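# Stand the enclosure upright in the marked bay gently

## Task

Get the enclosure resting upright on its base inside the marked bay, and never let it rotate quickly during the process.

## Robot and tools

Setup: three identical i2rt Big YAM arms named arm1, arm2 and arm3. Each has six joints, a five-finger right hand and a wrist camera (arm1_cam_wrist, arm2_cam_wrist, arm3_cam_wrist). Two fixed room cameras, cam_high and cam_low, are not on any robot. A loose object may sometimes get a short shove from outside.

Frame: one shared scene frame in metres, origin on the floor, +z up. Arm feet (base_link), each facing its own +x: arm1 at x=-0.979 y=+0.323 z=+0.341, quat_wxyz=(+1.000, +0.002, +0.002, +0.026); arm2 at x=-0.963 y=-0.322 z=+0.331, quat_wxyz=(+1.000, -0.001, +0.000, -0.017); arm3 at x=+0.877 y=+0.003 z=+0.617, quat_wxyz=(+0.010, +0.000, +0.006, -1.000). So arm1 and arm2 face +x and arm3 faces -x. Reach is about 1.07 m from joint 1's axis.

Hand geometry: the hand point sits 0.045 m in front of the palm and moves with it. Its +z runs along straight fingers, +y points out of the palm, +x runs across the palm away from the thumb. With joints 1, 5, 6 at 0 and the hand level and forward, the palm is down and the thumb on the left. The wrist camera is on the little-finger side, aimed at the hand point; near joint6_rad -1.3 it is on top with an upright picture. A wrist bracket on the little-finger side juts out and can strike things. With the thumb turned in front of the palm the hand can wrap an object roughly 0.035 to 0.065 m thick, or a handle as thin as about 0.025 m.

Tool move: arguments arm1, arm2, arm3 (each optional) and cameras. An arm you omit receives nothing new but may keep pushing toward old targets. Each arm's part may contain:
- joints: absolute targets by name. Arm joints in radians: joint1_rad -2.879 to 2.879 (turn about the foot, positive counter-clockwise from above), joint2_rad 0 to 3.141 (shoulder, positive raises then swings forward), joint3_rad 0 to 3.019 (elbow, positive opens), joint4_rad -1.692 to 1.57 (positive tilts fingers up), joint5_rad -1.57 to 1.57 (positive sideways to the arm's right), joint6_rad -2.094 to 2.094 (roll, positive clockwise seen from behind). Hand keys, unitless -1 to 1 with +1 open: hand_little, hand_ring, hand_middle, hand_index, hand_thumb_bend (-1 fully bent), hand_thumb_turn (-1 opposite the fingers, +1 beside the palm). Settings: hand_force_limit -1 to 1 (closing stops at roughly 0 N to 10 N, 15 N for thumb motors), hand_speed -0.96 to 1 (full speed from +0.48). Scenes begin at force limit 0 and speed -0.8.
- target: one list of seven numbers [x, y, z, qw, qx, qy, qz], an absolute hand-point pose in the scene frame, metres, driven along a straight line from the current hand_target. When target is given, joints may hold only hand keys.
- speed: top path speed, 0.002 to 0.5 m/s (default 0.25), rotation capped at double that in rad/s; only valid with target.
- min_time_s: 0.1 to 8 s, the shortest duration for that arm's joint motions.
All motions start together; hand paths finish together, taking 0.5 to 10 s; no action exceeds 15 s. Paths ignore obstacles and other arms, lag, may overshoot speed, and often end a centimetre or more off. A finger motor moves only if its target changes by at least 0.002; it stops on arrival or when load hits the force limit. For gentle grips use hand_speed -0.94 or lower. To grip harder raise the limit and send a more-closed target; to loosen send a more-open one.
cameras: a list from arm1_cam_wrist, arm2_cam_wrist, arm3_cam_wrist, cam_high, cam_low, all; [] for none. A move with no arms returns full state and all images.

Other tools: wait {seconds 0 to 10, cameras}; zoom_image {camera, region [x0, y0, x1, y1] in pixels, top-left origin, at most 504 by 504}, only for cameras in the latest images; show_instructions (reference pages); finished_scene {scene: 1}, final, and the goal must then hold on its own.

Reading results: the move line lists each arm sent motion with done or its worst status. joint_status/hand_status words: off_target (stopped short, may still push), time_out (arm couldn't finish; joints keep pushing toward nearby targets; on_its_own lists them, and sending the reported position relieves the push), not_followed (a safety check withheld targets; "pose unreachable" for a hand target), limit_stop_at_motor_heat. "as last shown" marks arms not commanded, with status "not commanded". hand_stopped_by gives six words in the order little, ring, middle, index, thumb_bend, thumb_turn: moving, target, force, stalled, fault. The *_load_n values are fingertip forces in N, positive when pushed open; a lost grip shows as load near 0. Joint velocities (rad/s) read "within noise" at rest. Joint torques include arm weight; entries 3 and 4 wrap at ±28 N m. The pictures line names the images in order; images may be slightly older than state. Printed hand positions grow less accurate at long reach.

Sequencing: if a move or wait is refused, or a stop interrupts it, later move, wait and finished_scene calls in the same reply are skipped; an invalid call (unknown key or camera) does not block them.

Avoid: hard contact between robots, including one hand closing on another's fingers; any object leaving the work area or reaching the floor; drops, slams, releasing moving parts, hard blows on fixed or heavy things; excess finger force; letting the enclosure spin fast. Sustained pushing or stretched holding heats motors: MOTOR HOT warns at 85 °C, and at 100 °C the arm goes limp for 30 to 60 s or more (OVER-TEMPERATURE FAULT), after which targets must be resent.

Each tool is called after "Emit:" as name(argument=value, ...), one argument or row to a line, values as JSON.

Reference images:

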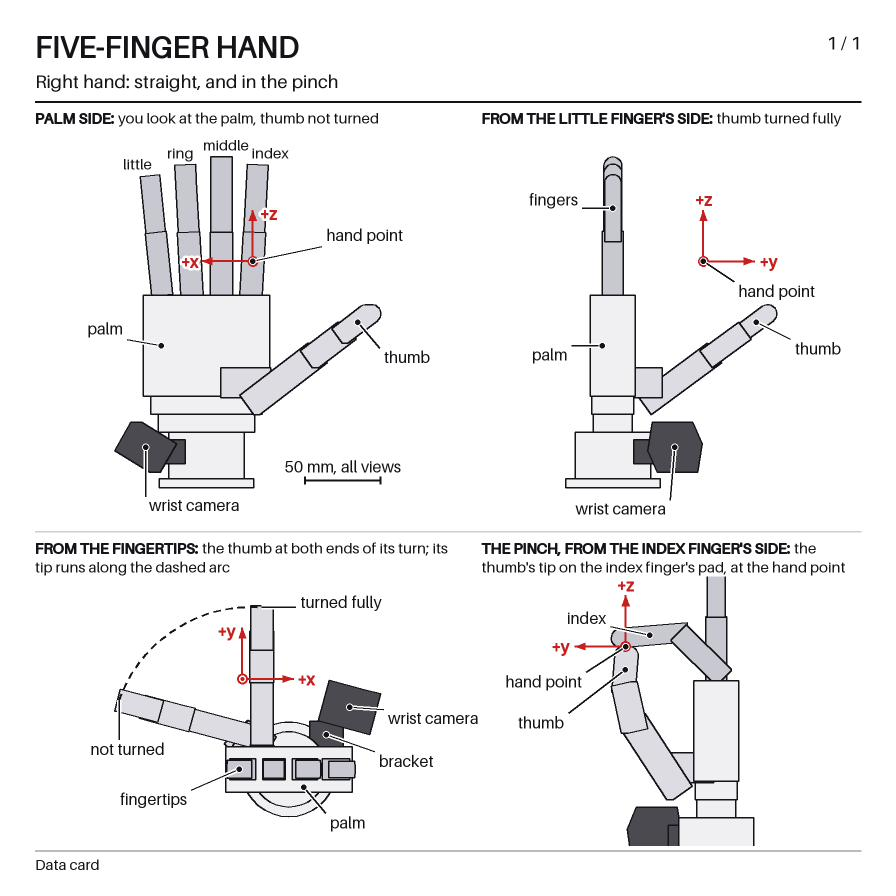

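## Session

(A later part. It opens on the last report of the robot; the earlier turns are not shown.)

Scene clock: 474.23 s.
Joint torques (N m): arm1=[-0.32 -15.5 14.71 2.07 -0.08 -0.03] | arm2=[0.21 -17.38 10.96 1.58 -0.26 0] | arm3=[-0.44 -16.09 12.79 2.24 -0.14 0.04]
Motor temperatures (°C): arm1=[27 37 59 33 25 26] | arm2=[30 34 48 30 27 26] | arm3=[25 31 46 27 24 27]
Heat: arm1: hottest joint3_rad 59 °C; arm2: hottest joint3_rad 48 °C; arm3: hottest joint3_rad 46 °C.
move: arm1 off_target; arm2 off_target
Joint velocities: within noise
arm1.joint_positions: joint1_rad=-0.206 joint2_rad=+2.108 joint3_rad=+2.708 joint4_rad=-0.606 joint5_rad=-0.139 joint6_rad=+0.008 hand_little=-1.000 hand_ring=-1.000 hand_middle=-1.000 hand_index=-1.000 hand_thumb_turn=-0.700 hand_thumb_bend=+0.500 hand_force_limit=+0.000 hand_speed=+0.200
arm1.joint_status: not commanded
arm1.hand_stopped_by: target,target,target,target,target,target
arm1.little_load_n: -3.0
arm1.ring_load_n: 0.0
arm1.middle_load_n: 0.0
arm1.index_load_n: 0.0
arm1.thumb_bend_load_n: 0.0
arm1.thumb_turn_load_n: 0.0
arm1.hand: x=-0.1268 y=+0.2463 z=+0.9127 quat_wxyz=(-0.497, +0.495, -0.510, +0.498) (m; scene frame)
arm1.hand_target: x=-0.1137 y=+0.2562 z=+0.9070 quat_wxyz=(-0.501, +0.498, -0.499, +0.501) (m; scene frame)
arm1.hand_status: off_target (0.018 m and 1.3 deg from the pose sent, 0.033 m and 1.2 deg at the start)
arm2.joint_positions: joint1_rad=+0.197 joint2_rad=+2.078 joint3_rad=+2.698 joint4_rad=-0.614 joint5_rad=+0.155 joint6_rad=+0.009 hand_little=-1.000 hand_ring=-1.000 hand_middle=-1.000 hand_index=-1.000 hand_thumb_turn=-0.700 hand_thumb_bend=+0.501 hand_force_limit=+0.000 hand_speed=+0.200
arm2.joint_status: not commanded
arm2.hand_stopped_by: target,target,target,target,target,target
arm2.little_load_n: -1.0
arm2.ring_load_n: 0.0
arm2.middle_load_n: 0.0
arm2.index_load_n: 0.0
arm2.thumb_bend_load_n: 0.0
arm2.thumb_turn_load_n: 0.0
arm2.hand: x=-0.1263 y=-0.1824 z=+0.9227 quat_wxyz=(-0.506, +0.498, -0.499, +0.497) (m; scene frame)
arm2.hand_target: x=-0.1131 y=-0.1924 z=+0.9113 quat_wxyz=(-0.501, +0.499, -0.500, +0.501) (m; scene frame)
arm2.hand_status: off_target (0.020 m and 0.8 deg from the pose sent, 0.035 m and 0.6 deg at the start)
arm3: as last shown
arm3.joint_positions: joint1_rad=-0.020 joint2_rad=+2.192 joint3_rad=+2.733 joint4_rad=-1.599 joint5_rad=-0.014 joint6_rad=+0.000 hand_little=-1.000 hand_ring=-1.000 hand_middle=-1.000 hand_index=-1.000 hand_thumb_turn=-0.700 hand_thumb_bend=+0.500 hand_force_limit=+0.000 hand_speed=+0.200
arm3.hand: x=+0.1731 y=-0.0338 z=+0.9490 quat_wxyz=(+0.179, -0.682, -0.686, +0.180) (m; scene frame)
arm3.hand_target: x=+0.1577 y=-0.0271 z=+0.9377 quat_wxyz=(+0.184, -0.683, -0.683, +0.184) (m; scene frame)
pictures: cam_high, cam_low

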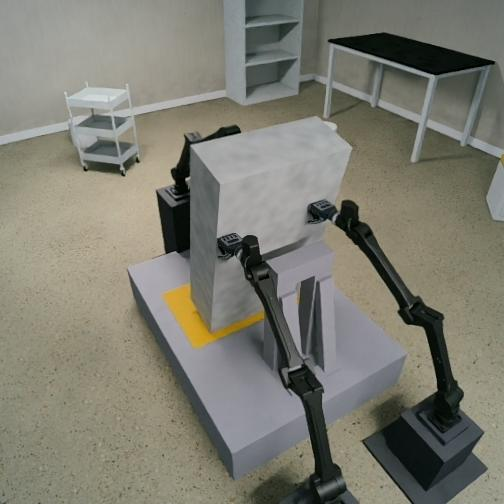

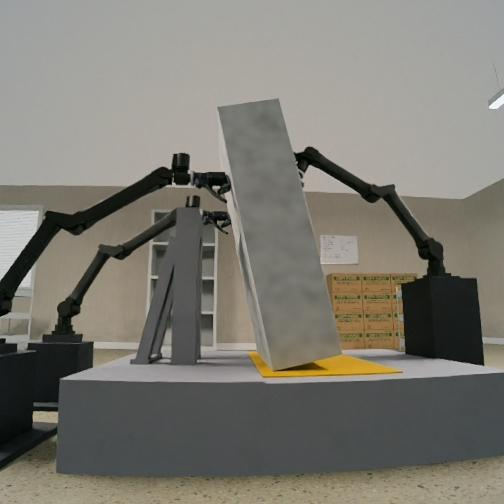

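Emit:
move(
  arm3={"target":[0.178,-0.027,0.935,0.183,-0.683,-0.683,0.183],"speed":0.015},
  cameras=["cam_low"],
)

Scene clock: 491.20 s.
Joint torques (N m): arm1=[-1.79 -17.85 13.9 2.4 -0.09 -0.06] | arm2=[0.15 -18.67 11.07 1.57 -0.15 0] | arm3=[-0.5 -19.02 9.84 2.37 -0.12 0.03]
Motor temperatures (°C): arm1=[27 39 59 33 25 26] | arm2=[30 34 49 30 27 26] | arm3=[25 33 45 27 24 27]
Heat: arm1: hottest joint3_rad 59 °C; arm2: hottest joint3_rad 49 °C; arm3: hottest joint3_rad 45 °C.
move: arm3 done
Joint velocities: within noise
arm1, arm2: as last shown
arm1.joint_positions: joint1_rad=-0.198 joint2_rad=+2.114 joint3_rad=+2.716 joint4_rad=-0.607 joint5_rad=-0.139 joint6_rad=+0.005 hand_little=-1.000 hand_ring=-1.000 hand_middle=-1.000 hand_index=-1.000 hand_thumb_turn=-0.700 hand_thumb_bend=+0.500 hand_force_limit=+0.000 hand_speed=+0.200
arm1.little_load_n: 0.0
arm1.hand: x=-0.1249 y=+0.2520 z=+0.9120 quat_wxyz=(-0.498, +0.497, -0.507, +0.497) (m; scene frame)
arm1.hand_target: x=-0.1137 y=+0.2563 z=+0.9069 quat_wxyz=(-0.501, +0.499, -0.499, +0.501) (m; scene frame)
arm2.joint_positions: joint1_rad=+0.197 joint2_rad=+2.090 joint3_rad=+2.699 joint4_rad=-0.614 joint5_rad=+0.152 joint6_rad=+0.009 hand_little=-1.000 hand_ring=-1.000 hand_middle=-1.000 hand_index=-1.000 hand_thumb_turn=-0.700 hand_thumb_bend=+0.501 hand_force_limit=+0.000 hand_speed=+0.200
arm2.little_load_n: -0.5
arm2.hand: x=-0.1211 y=-0.1811 z=+0.9130 quat_wxyz=(-0.503, +0.502, -0.501, +0.494) (m; scene frame)
arm2.hand_target: x=-0.1131 y=-0.1922 z=+0.9113 quat_wxyz=(-0.501, +0.499, -0.500, +0.500) (m; scene frame)
arm3.joint_positions: joint1_rad=-0.020 joint2_rad=+2.095 joint3_rad=+2.505 joint4_rad=-1.485 joint5_rad=-0.014 joint6_rad=+0.000 hand_little=-1.000 hand_ring=-1.000 hand_middle=-1.000 hand_index=-1.000 hand_thumb_turn=-0.700 hand_thumb_bend=+0.500 hand_force_limit=+0.000 hand_speed=+0.200
arm3.joint_status: not commanded
arm3.hand_stopped_by: target,target,target,target,target,target
arm3.little_load_n: 0.0
arm3.ring_load_n: 0.0
arm3.middle_load_n: 0.0
arm3.index_load_n: 0.0
arm3.thumb_bend_load_n: 0.0
arm3.thumb_turn_load_n: 0.0
arm3.hand: x=+0.1822 y=-0.0336 z=+0.9292 quat_wxyz=(+0.173, -0.683, -0.688, +0.174) (m; scene frame)
arm3.hand_target: x=+0.1781 y=-0.0271 z=+0.9350 quat_wxyz=(+0.183, -0.683, -0.683, +0.183) (m; scene frame)
arm3.hand_status: done (0.010 m and 1.6 deg from the pose sent, 0.016 m and 0.7 deg at the start)
pictures: cam_low

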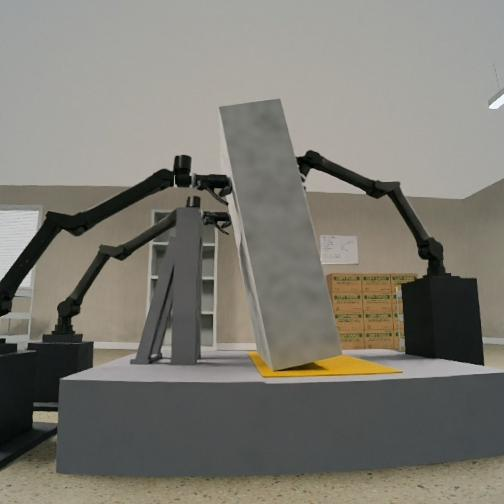

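Emit:
move(
  arm1={"target":[-0.092,0.256,0.885,0.5,-0.5,0.5,-0.5],"speed":0.02},
  arm2={"target":[-0.092,-0.192,0.89,0.5,-0.5,0.5,-0.5],"speed":0.02},
  arm3={"target":[0.19,-0.027,0.94,0.183,-0.683,-0.683,0.183],"speed":0.02},
  cameras=["cam_low"],
)

Scene clock: 504.87 s.
Joint torques (N m): arm1=[-1.08 -17.9 14.04 2.24 0.01 -0.06] | arm2=[0.21 -19.78 11.71 2.29 -0.13 0] | arm3=[-0.56 -17.2 10.73 2.81 -0.13 -0.06]
Motor temperatures (°C): arm1=[27 39 57 33 25 26] | arm2=[30 36 50 30 27 26] | arm3=[25 34 42 27 24 27]
Heat: arm1: hottest joint3_rad 57 °C; arm2: hottest joint3_rad 50 °C; arm3: hottest joint3_rad 42 °C.
move: arm1 off_target; arm2 off_target; arm3 off_target
Joint velocities: within noise
arm1.joint_positions: joint1_rad=-0.196 joint2_rad=+2.170 joint3_rad=+2.753 joint4_rad=-0.585 joint5_rad=-0.137 joint6_rad=+0.005 hand_little=-1.000 hand_ring=-1.000 hand_middle=-1.000 hand_index=-1.000 hand_thumb_turn=-0.700 hand_thumb_bend=+0.500 hand_force_limit=+0.000 hand_speed=+0.200
arm1.joint_status: not commanded
arm1.hand_stopped_by: target,target,target,target,target,target
arm1.little_load_n: 0.0
arm1.ring_load_n: 0.0
arm1.middle_load_n: 0.0
arm1.index_load_n: 0.0
arm1.thumb_bend_load_n: 0.0
arm1.thumb_turn_load_n: 0.0
arm1.hand: x=-0.1051 y=+0.2512 z=+0.8926 quat_wxyz=(-0.499, +0.497, -0.506, +0.498) (m; scene frame)
arm1.hand_target: x=-0.0935 y=+0.2563 z=+0.8844 quat_wxyz=(-0.501, +0.499, -0.499, +0.501) (m; scene frame)
arm1.hand_status: off_target (0.016 m and 0.8 deg from the pose sent, 0.043 m and 0.9 deg at the start)
arm2.joint_positions: joint1_rad=+0.193 joint2_rad=+2.139 joint3_rad=+2.709 joint4_rad=-0.601 joint5_rad=+0.148 joint6_rad=+0.009 hand_little=-1.000 hand_ring=-1.000 hand_middle=-1.000 hand_index=-1.000 hand_thumb_turn=-0.700 hand_thumb_bend=+0.501 hand_force_limit=+0.000 hand_speed=+0.200
arm2.joint_status: not commanded
arm2.hand_stopped_by: target,target,target,target,target,target
arm2.little_load_n: 0.0
arm2.ring_load_n: 0.0
arm2.middle_load_n: 0.0
arm2.index_load_n: 0.0
arm2.thumb_bend_load_n: 0.0
arm2.thumb_turn_load_n: 0.0
arm2.hand: x=-0.1003 y=-0.1808 z=+0.8816 quat_wxyz=(-0.496, +0.509, -0.506, +0.489) (m; scene frame)
arm2.hand_target: x=-0.0932 y=-0.1923 z=+0.8895 quat_wxyz=(-0.500, +0.499, -0.500, +0.501) (m; scene frame)
arm2.hand_status: off_target (0.016 m and 1.9 deg from the pose sent, 0.039 m and 0.8 deg at the start)
arm3.joint_positions: joint1_rad=-0.020 joint2_rad=+2.027 joint3_rad=+2.426 joint4_rad=-1.475 joint5_rad=-0.014 joint6_rad=+0.010 hand_little=-1.000 hand_ring=-1.000 hand_middle=-1.000 hand_index=-1.000 hand_thumb_turn=-0.700 hand_thumb_bend=+0.500 hand_force_limit=+0.000 hand_speed=+0.200
arm3.joint_status: not commanded
arm3.hand_stopped_by: target,target,target,target,target,target
arm3.little_load_n: 0.0
arm3.ring_load_n: 0.0
arm3.middle_load_n: 0.0
arm3.index_load_n: 0.0
arm3.thumb_bend_load_n: 0.0
arm3.thumb_turn_load_n: 0.0
arm3.hand: x=+0.2009 y=-0.0343 z=+0.9413 quat_wxyz=(+0.172, -0.687, -0.684, +0.175) (m; scene frame)
arm3.hand_target: x=+0.1904 y=-0.0271 z=+0.9402 quat_wxyz=(+0.183, -0.683, -0.683, +0.183) (m; scene frame)
arm3.hand_status: off_target (0.013 m and 1.7 deg from the pose sent, 0.015 m and 1.6 deg at the start)
pictures: cam_low

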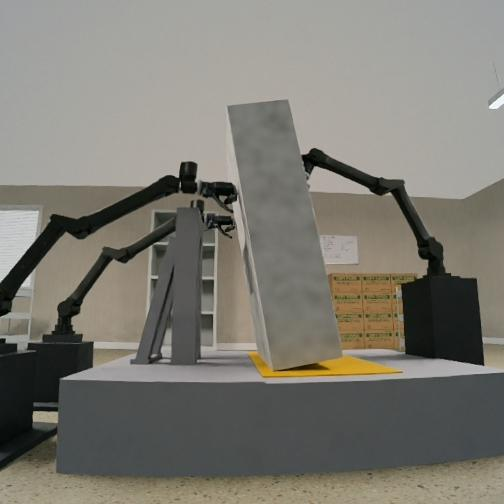

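Emit:
move(
  arm3={"target":[0.22,-0.027,0.935,0.183,-0.683,-0.683,0.183],"speed":0.015},
  cameras=["cam_low"],
)

Scene clock: 514.30 s.
Joint torques (N m): arm1=[-1.73 -17.67 14.2 2.04 0.01 -0.08] | arm2=[0.21 -19.78 11.69 2.29 -0.12 0] | arm3=[-0.44 -9.29 11.4 6.28 -0.04 -0.27]
Motor temperatures (°C): arm1=[27 38 57 33 25 26] | arm2=[30 36 50 30 27 26] | arm3=[25 33 42 27 24 27]
Heat: arm1: hottest joint3_rad 57 °C; arm2: hottest joint3_rad 50 °C; arm3: hottest joint3_rad 42 °C.
move: arm3 off_target
Joint velocities: within noise
arm1, arm2: as last shown
arm1.joint_positions: joint1_rad=-0.196 joint2_rad=+2.171 joint3_rad=+2.753 joint4_rad=-0.585 joint5_rad=-0.137 joint6_rad=+0.005 hand_little=-1.000 hand_ring=-1.000 hand_middle=-1.000 hand_index=-1.000 hand_thumb_turn=-0.700 hand_thumb_bend=+0.500 hand_force_limit=+0.000 hand_speed=+0.200
arm1.thumb_bend_load_n: 0.5
arm1.hand: x=-0.1044 y=+0.2511 z=+0.8913 quat_wxyz=(-0.499, +0.497, -0.506, +0.498) (m; scene frame)
arm1.hand_target: x=-0.0934 y=+0.2563 z=+0.8842 quat_wxyz=(-0.501, +0.499, -0.499, +0.501) (m; scene frame)
arm2.joint_positions: joint1_rad=+0.193 joint2_rad=+2.140 joint3_rad=+2.709 joint4_rad=-0.601 joint5_rad=+0.148 joint6_rad=+0.009 hand_little=-1.000 hand_ring=-1.000 hand_middle=-1.000 hand_index=-1.000 hand_thumb_turn=-0.700 hand_thumb_bend=+0.501 hand_force_limit=+0.000 hand_speed=+0.200
arm2.hand: x=-0.1002 y=-0.1808 z=+0.8815 quat_wxyz=(-0.496, +0.509, -0.506, +0.489) (m; scene frame)
arm2.hand_target: x=-0.0933 y=-0.1924 z=+0.8895 quat_wxyz=(-0.500, +0.499, -0.500, +0.501) (m; scene frame)
arm3.joint_positions: joint1_rad=-0.020 joint2_rad=+1.809 joint3_rad=+2.167 joint4_rad=-1.448 joint5_rad=-0.015 joint6_rad=+0.030 hand_little=-1.000 hand_ring=-1.000 hand_middle=-1.000 hand_index=-1.000 hand_thumb_turn=-0.700 hand_thumb_bend=+0.500 hand_force_limit=+0.000 hand_speed=+0.200
arm3.joint_status: not commanded
arm3.hand_stopped_by: target,target,target,target,target,target
arm3.little_load_n: 0.0
arm3.ring_load_n: 0.0
arm3.middle_load_n: 0.0
arm3.index_load_n: 0.0
arm3.thumb_bend_load_n: 0.0
arm3.thumb_turn_load_n: 0.0
arm3.hand: x=+0.2706 y=-0.0361 z=+0.9679 quat_wxyz=(+0.165, -0.695, -0.679, +0.172) (m; scene frame)
arm3.hand_target: x=+0.2266 y=-0.0267 z=+0.9343 quat_wxyz=(+0.183, -0.683, -0.683, +0.182) (m; scene frame)
arm3.hand_status: off_target (0.061 m and 2.8 deg from the pose sent, 0.021 m and 1.7 deg at the start)
pictures: cam_low

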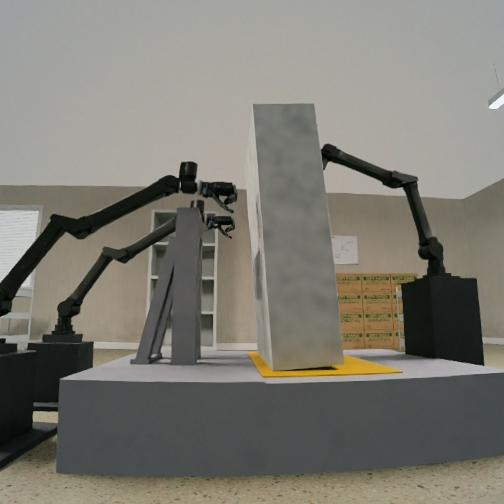

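Emit:
move(
  arm3={"target":[0.29,-0.027,0.925,0.183,-0.683,-0.683,0.183],"speed":0.01},
  cameras=["cam_low"],
)

Scene clock: 529.73 s.
Joint torques (N m): arm1=[-1.61 -17.67 14.22 2 0 0.01] | arm2=[0.21 -19.84 11.7 2.29 -0.13 0] | arm3=[-0.67 -7.65 11.67 4.25 -0.11 -0.07]
Motor temperatures (°C): arm1=[27 38 57 33 25 26] | arm2=[30 35 51 30 27 26] | arm3=[25 32 42 28 24 27]
Heat: arm1: hottest joint3_rad 57 °C; arm2: hottest joint3_rad 51 °C; arm3: hottest joint3_rad 42 °C.
move: arm3 off_target
Joint velocities: within noise
arm1, arm2: as last shown
arm1.ring_load_n: 0.5
arm1.middle_load_n: 0.5
arm1.thumb_bend_load_n: 0.0
arm3.joint_positions: joint1_rad=-0.017 joint2_rad=+1.600 joint3_rad=+1.838 joint4_rad=-1.292 joint5_rad=-0.015 joint6_rad=+0.011 hand_little=-1.000 hand_ring=-1.000 hand_middle=-1.000 hand_index=-1.000 hand_thumb_turn=-0.700 hand_thumb_bend=+0.500 hand_force_limit=+0.000 hand_speed=+0.200
arm3.joint_status: not commanded
arm3.hand_stopped_by: target,target,target,target,target,target
arm3.little_load_n: 0.0
arm3.ring_load_n: 0.0
arm3.middle_load_n: 0.0
arm3.index_load_n: 0.0
arm3.thumb_bend_load_n: 0.0
arm3.thumb_turn_load_n: 0.0
arm3.hand: x=+0.3249 y=-0.0365 z=+0.9514 quat_wxyz=(+0.178, -0.684, -0.683, +0.183) (m; scene frame)
arm3.hand_target: x=+0.2936 y=-0.0267 z=+0.9245 quat_wxyz=(+0.183, -0.683, -0.683, +0.183) (m; scene frame)
arm3.hand_status: off_target (0.045 m and 0.5 deg from the pose sent, 0.048 m and 2.8 deg at the start)
pictures: cam_low

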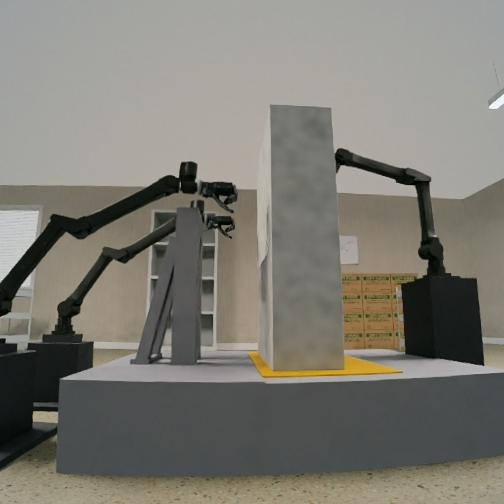

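Emit:
move(
  arm3={"target":[0.335,-0.027,0.93,0.183,-0.683,-0.683,0.183],"speed":0.01},
  cameras=["cam_low","cam_high","arm3_cam_wrist"],
)

Scene clock: 538.73 s.
Joint torques (N m): arm1=[-1.49 -17.67 14.04 1.95 0.02 -0.06] | arm2=[0.21 -19.84 11.7 2.29 -0.13 0] | arm3=[-0.38 -13.22 10.21 2.11 -0.1 -0.1]
Motor temperatures (°C): arm1=[27 38 57 33 25 26] | arm2=[30 36 51 30 27 26] | arm3=[25 31 42 28 24 27]
Heat: arm1: hottest joint3_rad 57 °C; arm2: hottest joint3_rad 51 °C; arm3: hottest joint3_rad 42 °C.
move: arm3 done
Joint velocities: within noise
arm1, arm2: as last shown
arm1.ring_load_n: 0.0
arm1.middle_load_n: 0.0
arm3.joint_positions: joint1_rad=-0.023 joint2_rad=+1.567 joint3_rad=+1.732 joint4_rad=-1.236 joint5_rad=-0.015 joint6_rad=+0.010 hand_little=-1.000 hand_ring=-1.000 hand_middle=-1.000 hand_index=-1.000 hand_thumb_turn=-0.700 hand_thumb_bend=+0.500 hand_force_limit=+0.000 hand_speed=+0.200
arm3.joint_status: not commanded
arm3.hand_stopped_by: target,target,target,target,target,target
arm3.little_load_n: 0.0
arm3.ring_load_n: 0.0
arm3.middle_load_n: 0.0
arm3.index_load_n: 0.0
arm3.thumb_bend_load_n: 0.0
arm3.thumb_turn_load_n: 0.0
arm3.hand: x=+0.3361 y=-0.0330 z=+0.9249 quat_wxyz=(+0.173, -0.687, -0.683, +0.177) (m; scene frame)
arm3.hand_target: x=+0.3350 y=-0.0270 z=+0.9301 quat_wxyz=(+0.183, -0.683, -0.683, +0.183) (m; scene frame)
arm3.hand_status: done (0.008 m and 1.5 deg from the pose sent, 0.026 m and 0.5 deg at the start)
pictures: arm3_cam_wrist, cam_high, cam_low
camera_calibration:
arm3_cam_wrist: T_world_to_cam=[[0.848316, 0.279178, -0.44991, 0.140991], [0.445371, -0.83577, 0.321145, -0.471617], [-0.286365, -0.472809, -0.833335, 0.969245], [0, 0, 0, 1]] pos_world=[0.367997, 0.0247434, 1.0226]

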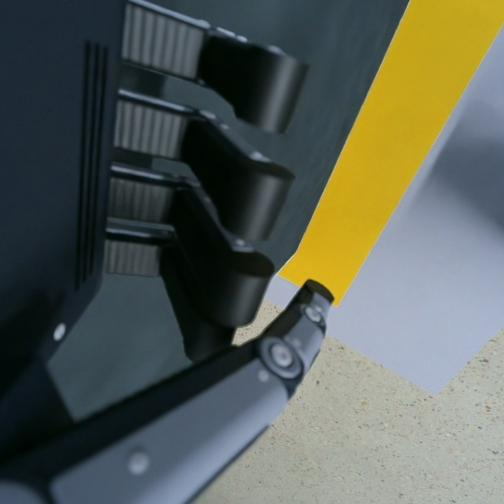

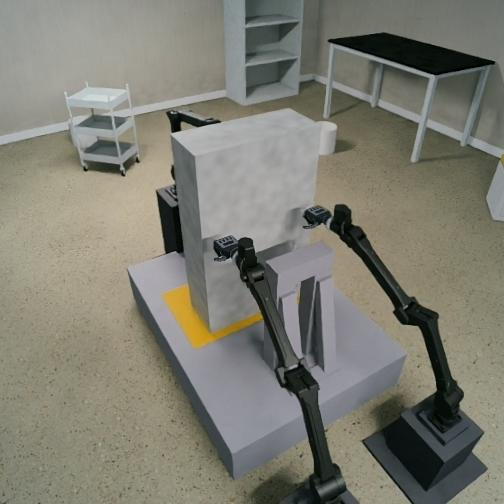

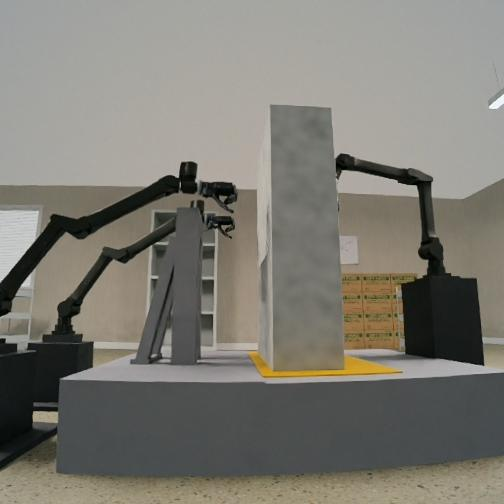

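Emit:
move(
  arm3={"target":[0.43,-0.027,0.96,0.183,-0.683,-0.683,0.183],"speed":0.1},
  cameras=["cam_low","cam_high","arm3_cam_wrist"],
)

Emit:
zoom_image(
  camera="cam_low",
  region=[220, 80, 440, 400],
)

Scene clock: 547.63 s.
Joint torques (N m): arm1=[-1.32 -16.97 14.08 2.19 0.06 -0.06] | arm2=[0.15 -19.84 11.7 2.28 -0.12 0] | arm3=[-0.32 -9.23 10.4 0.75 -0.14 -0.1]
Motor temperatures (°C): arm1=[27 38 57 33 25 26] | arm2=[30 36 51 30 27 26] | arm3=[25 31 42 27 24 27]
Heat: arm1: hottest joint3_rad 57 °C; arm2: hottest joint3_rad 51 °C; arm3: hottest joint3_rad 42 °C.
move: arm3 done
Joint velocities: within noise
arm1, arm2: as last shown
arm3.joint_positions: joint1_rad=-0.026 joint2_rad=+1.327 joint3_rad=+1.567 joint4_rad=-1.274 joint5_rad=-0.016 joint6_rad=+0.007 hand_little=-1.000 hand_ring=-1.000 hand_middle=-1.000 hand_index=-1.000 hand_thumb_turn=-0.700 hand_thumb_bend=+0.500 hand_force_limit=+0.000 hand_speed=+0.200
arm3.joint_status: not commanded
arm3.hand_stopped_by: target,target,target,target,target,target
arm3.little_load_n: 0.0
arm3.ring_load_n: 0.0
arm3.middle_load_n: 0.0
arm3.index_load_n: 0.0
arm3.thumb_bend_load_n: 0.0
arm3.thumb_turn_load_n: 0.0
arm3.hand: x=+0.4239 y=-0.0320 z=+0.9610 quat_wxyz=(+0.186, -0.684, -0.680, +0.189) (m; scene frame)
arm3.hand_target: x=+0.4299 y=-0.0271 z=+0.9601 quat_wxyz=(+0.183, -0.683, -0.683, +0.183) (m; scene frame)
arm3.hand_status: done (0.008 m and 0.9 deg from the pose sent, 0.100 m and 1.5 deg at the start)
pictures: arm3_cam_wrist, cam_high, cam_low
camera_calibration:
arm3_cam_wrist: T_world_to_cam=[[0.831061, 0.279435, -0.480888, 0.119536], [0.456878, -0.836062, 0.303749, -0.509602], [-0.317174, -0.472141, -0.822486, 1.02767], [0, 0, 0, 1]] pos_world=[0.459434, 0.0257427, 1.05752]

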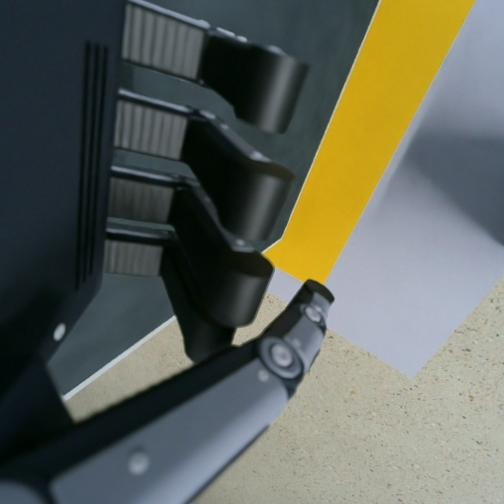

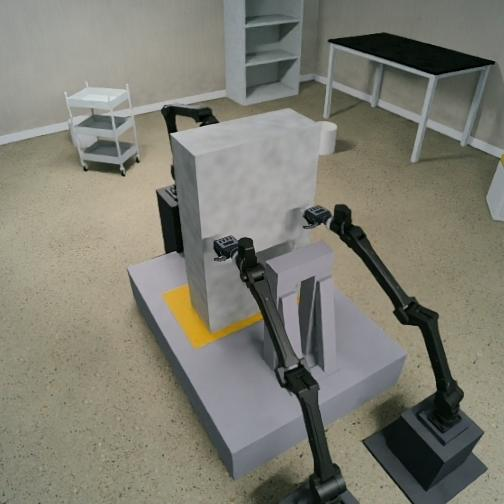

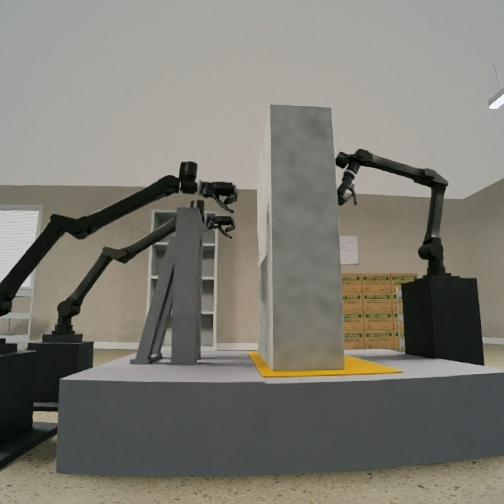

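Scaled by 1.575 from the camera's 504x504 image, which has a finer 720x720 frame.

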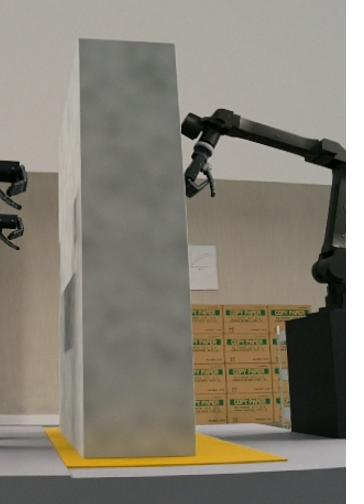

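Emit:
finished_scene(
)

The scene is finished: the task was done.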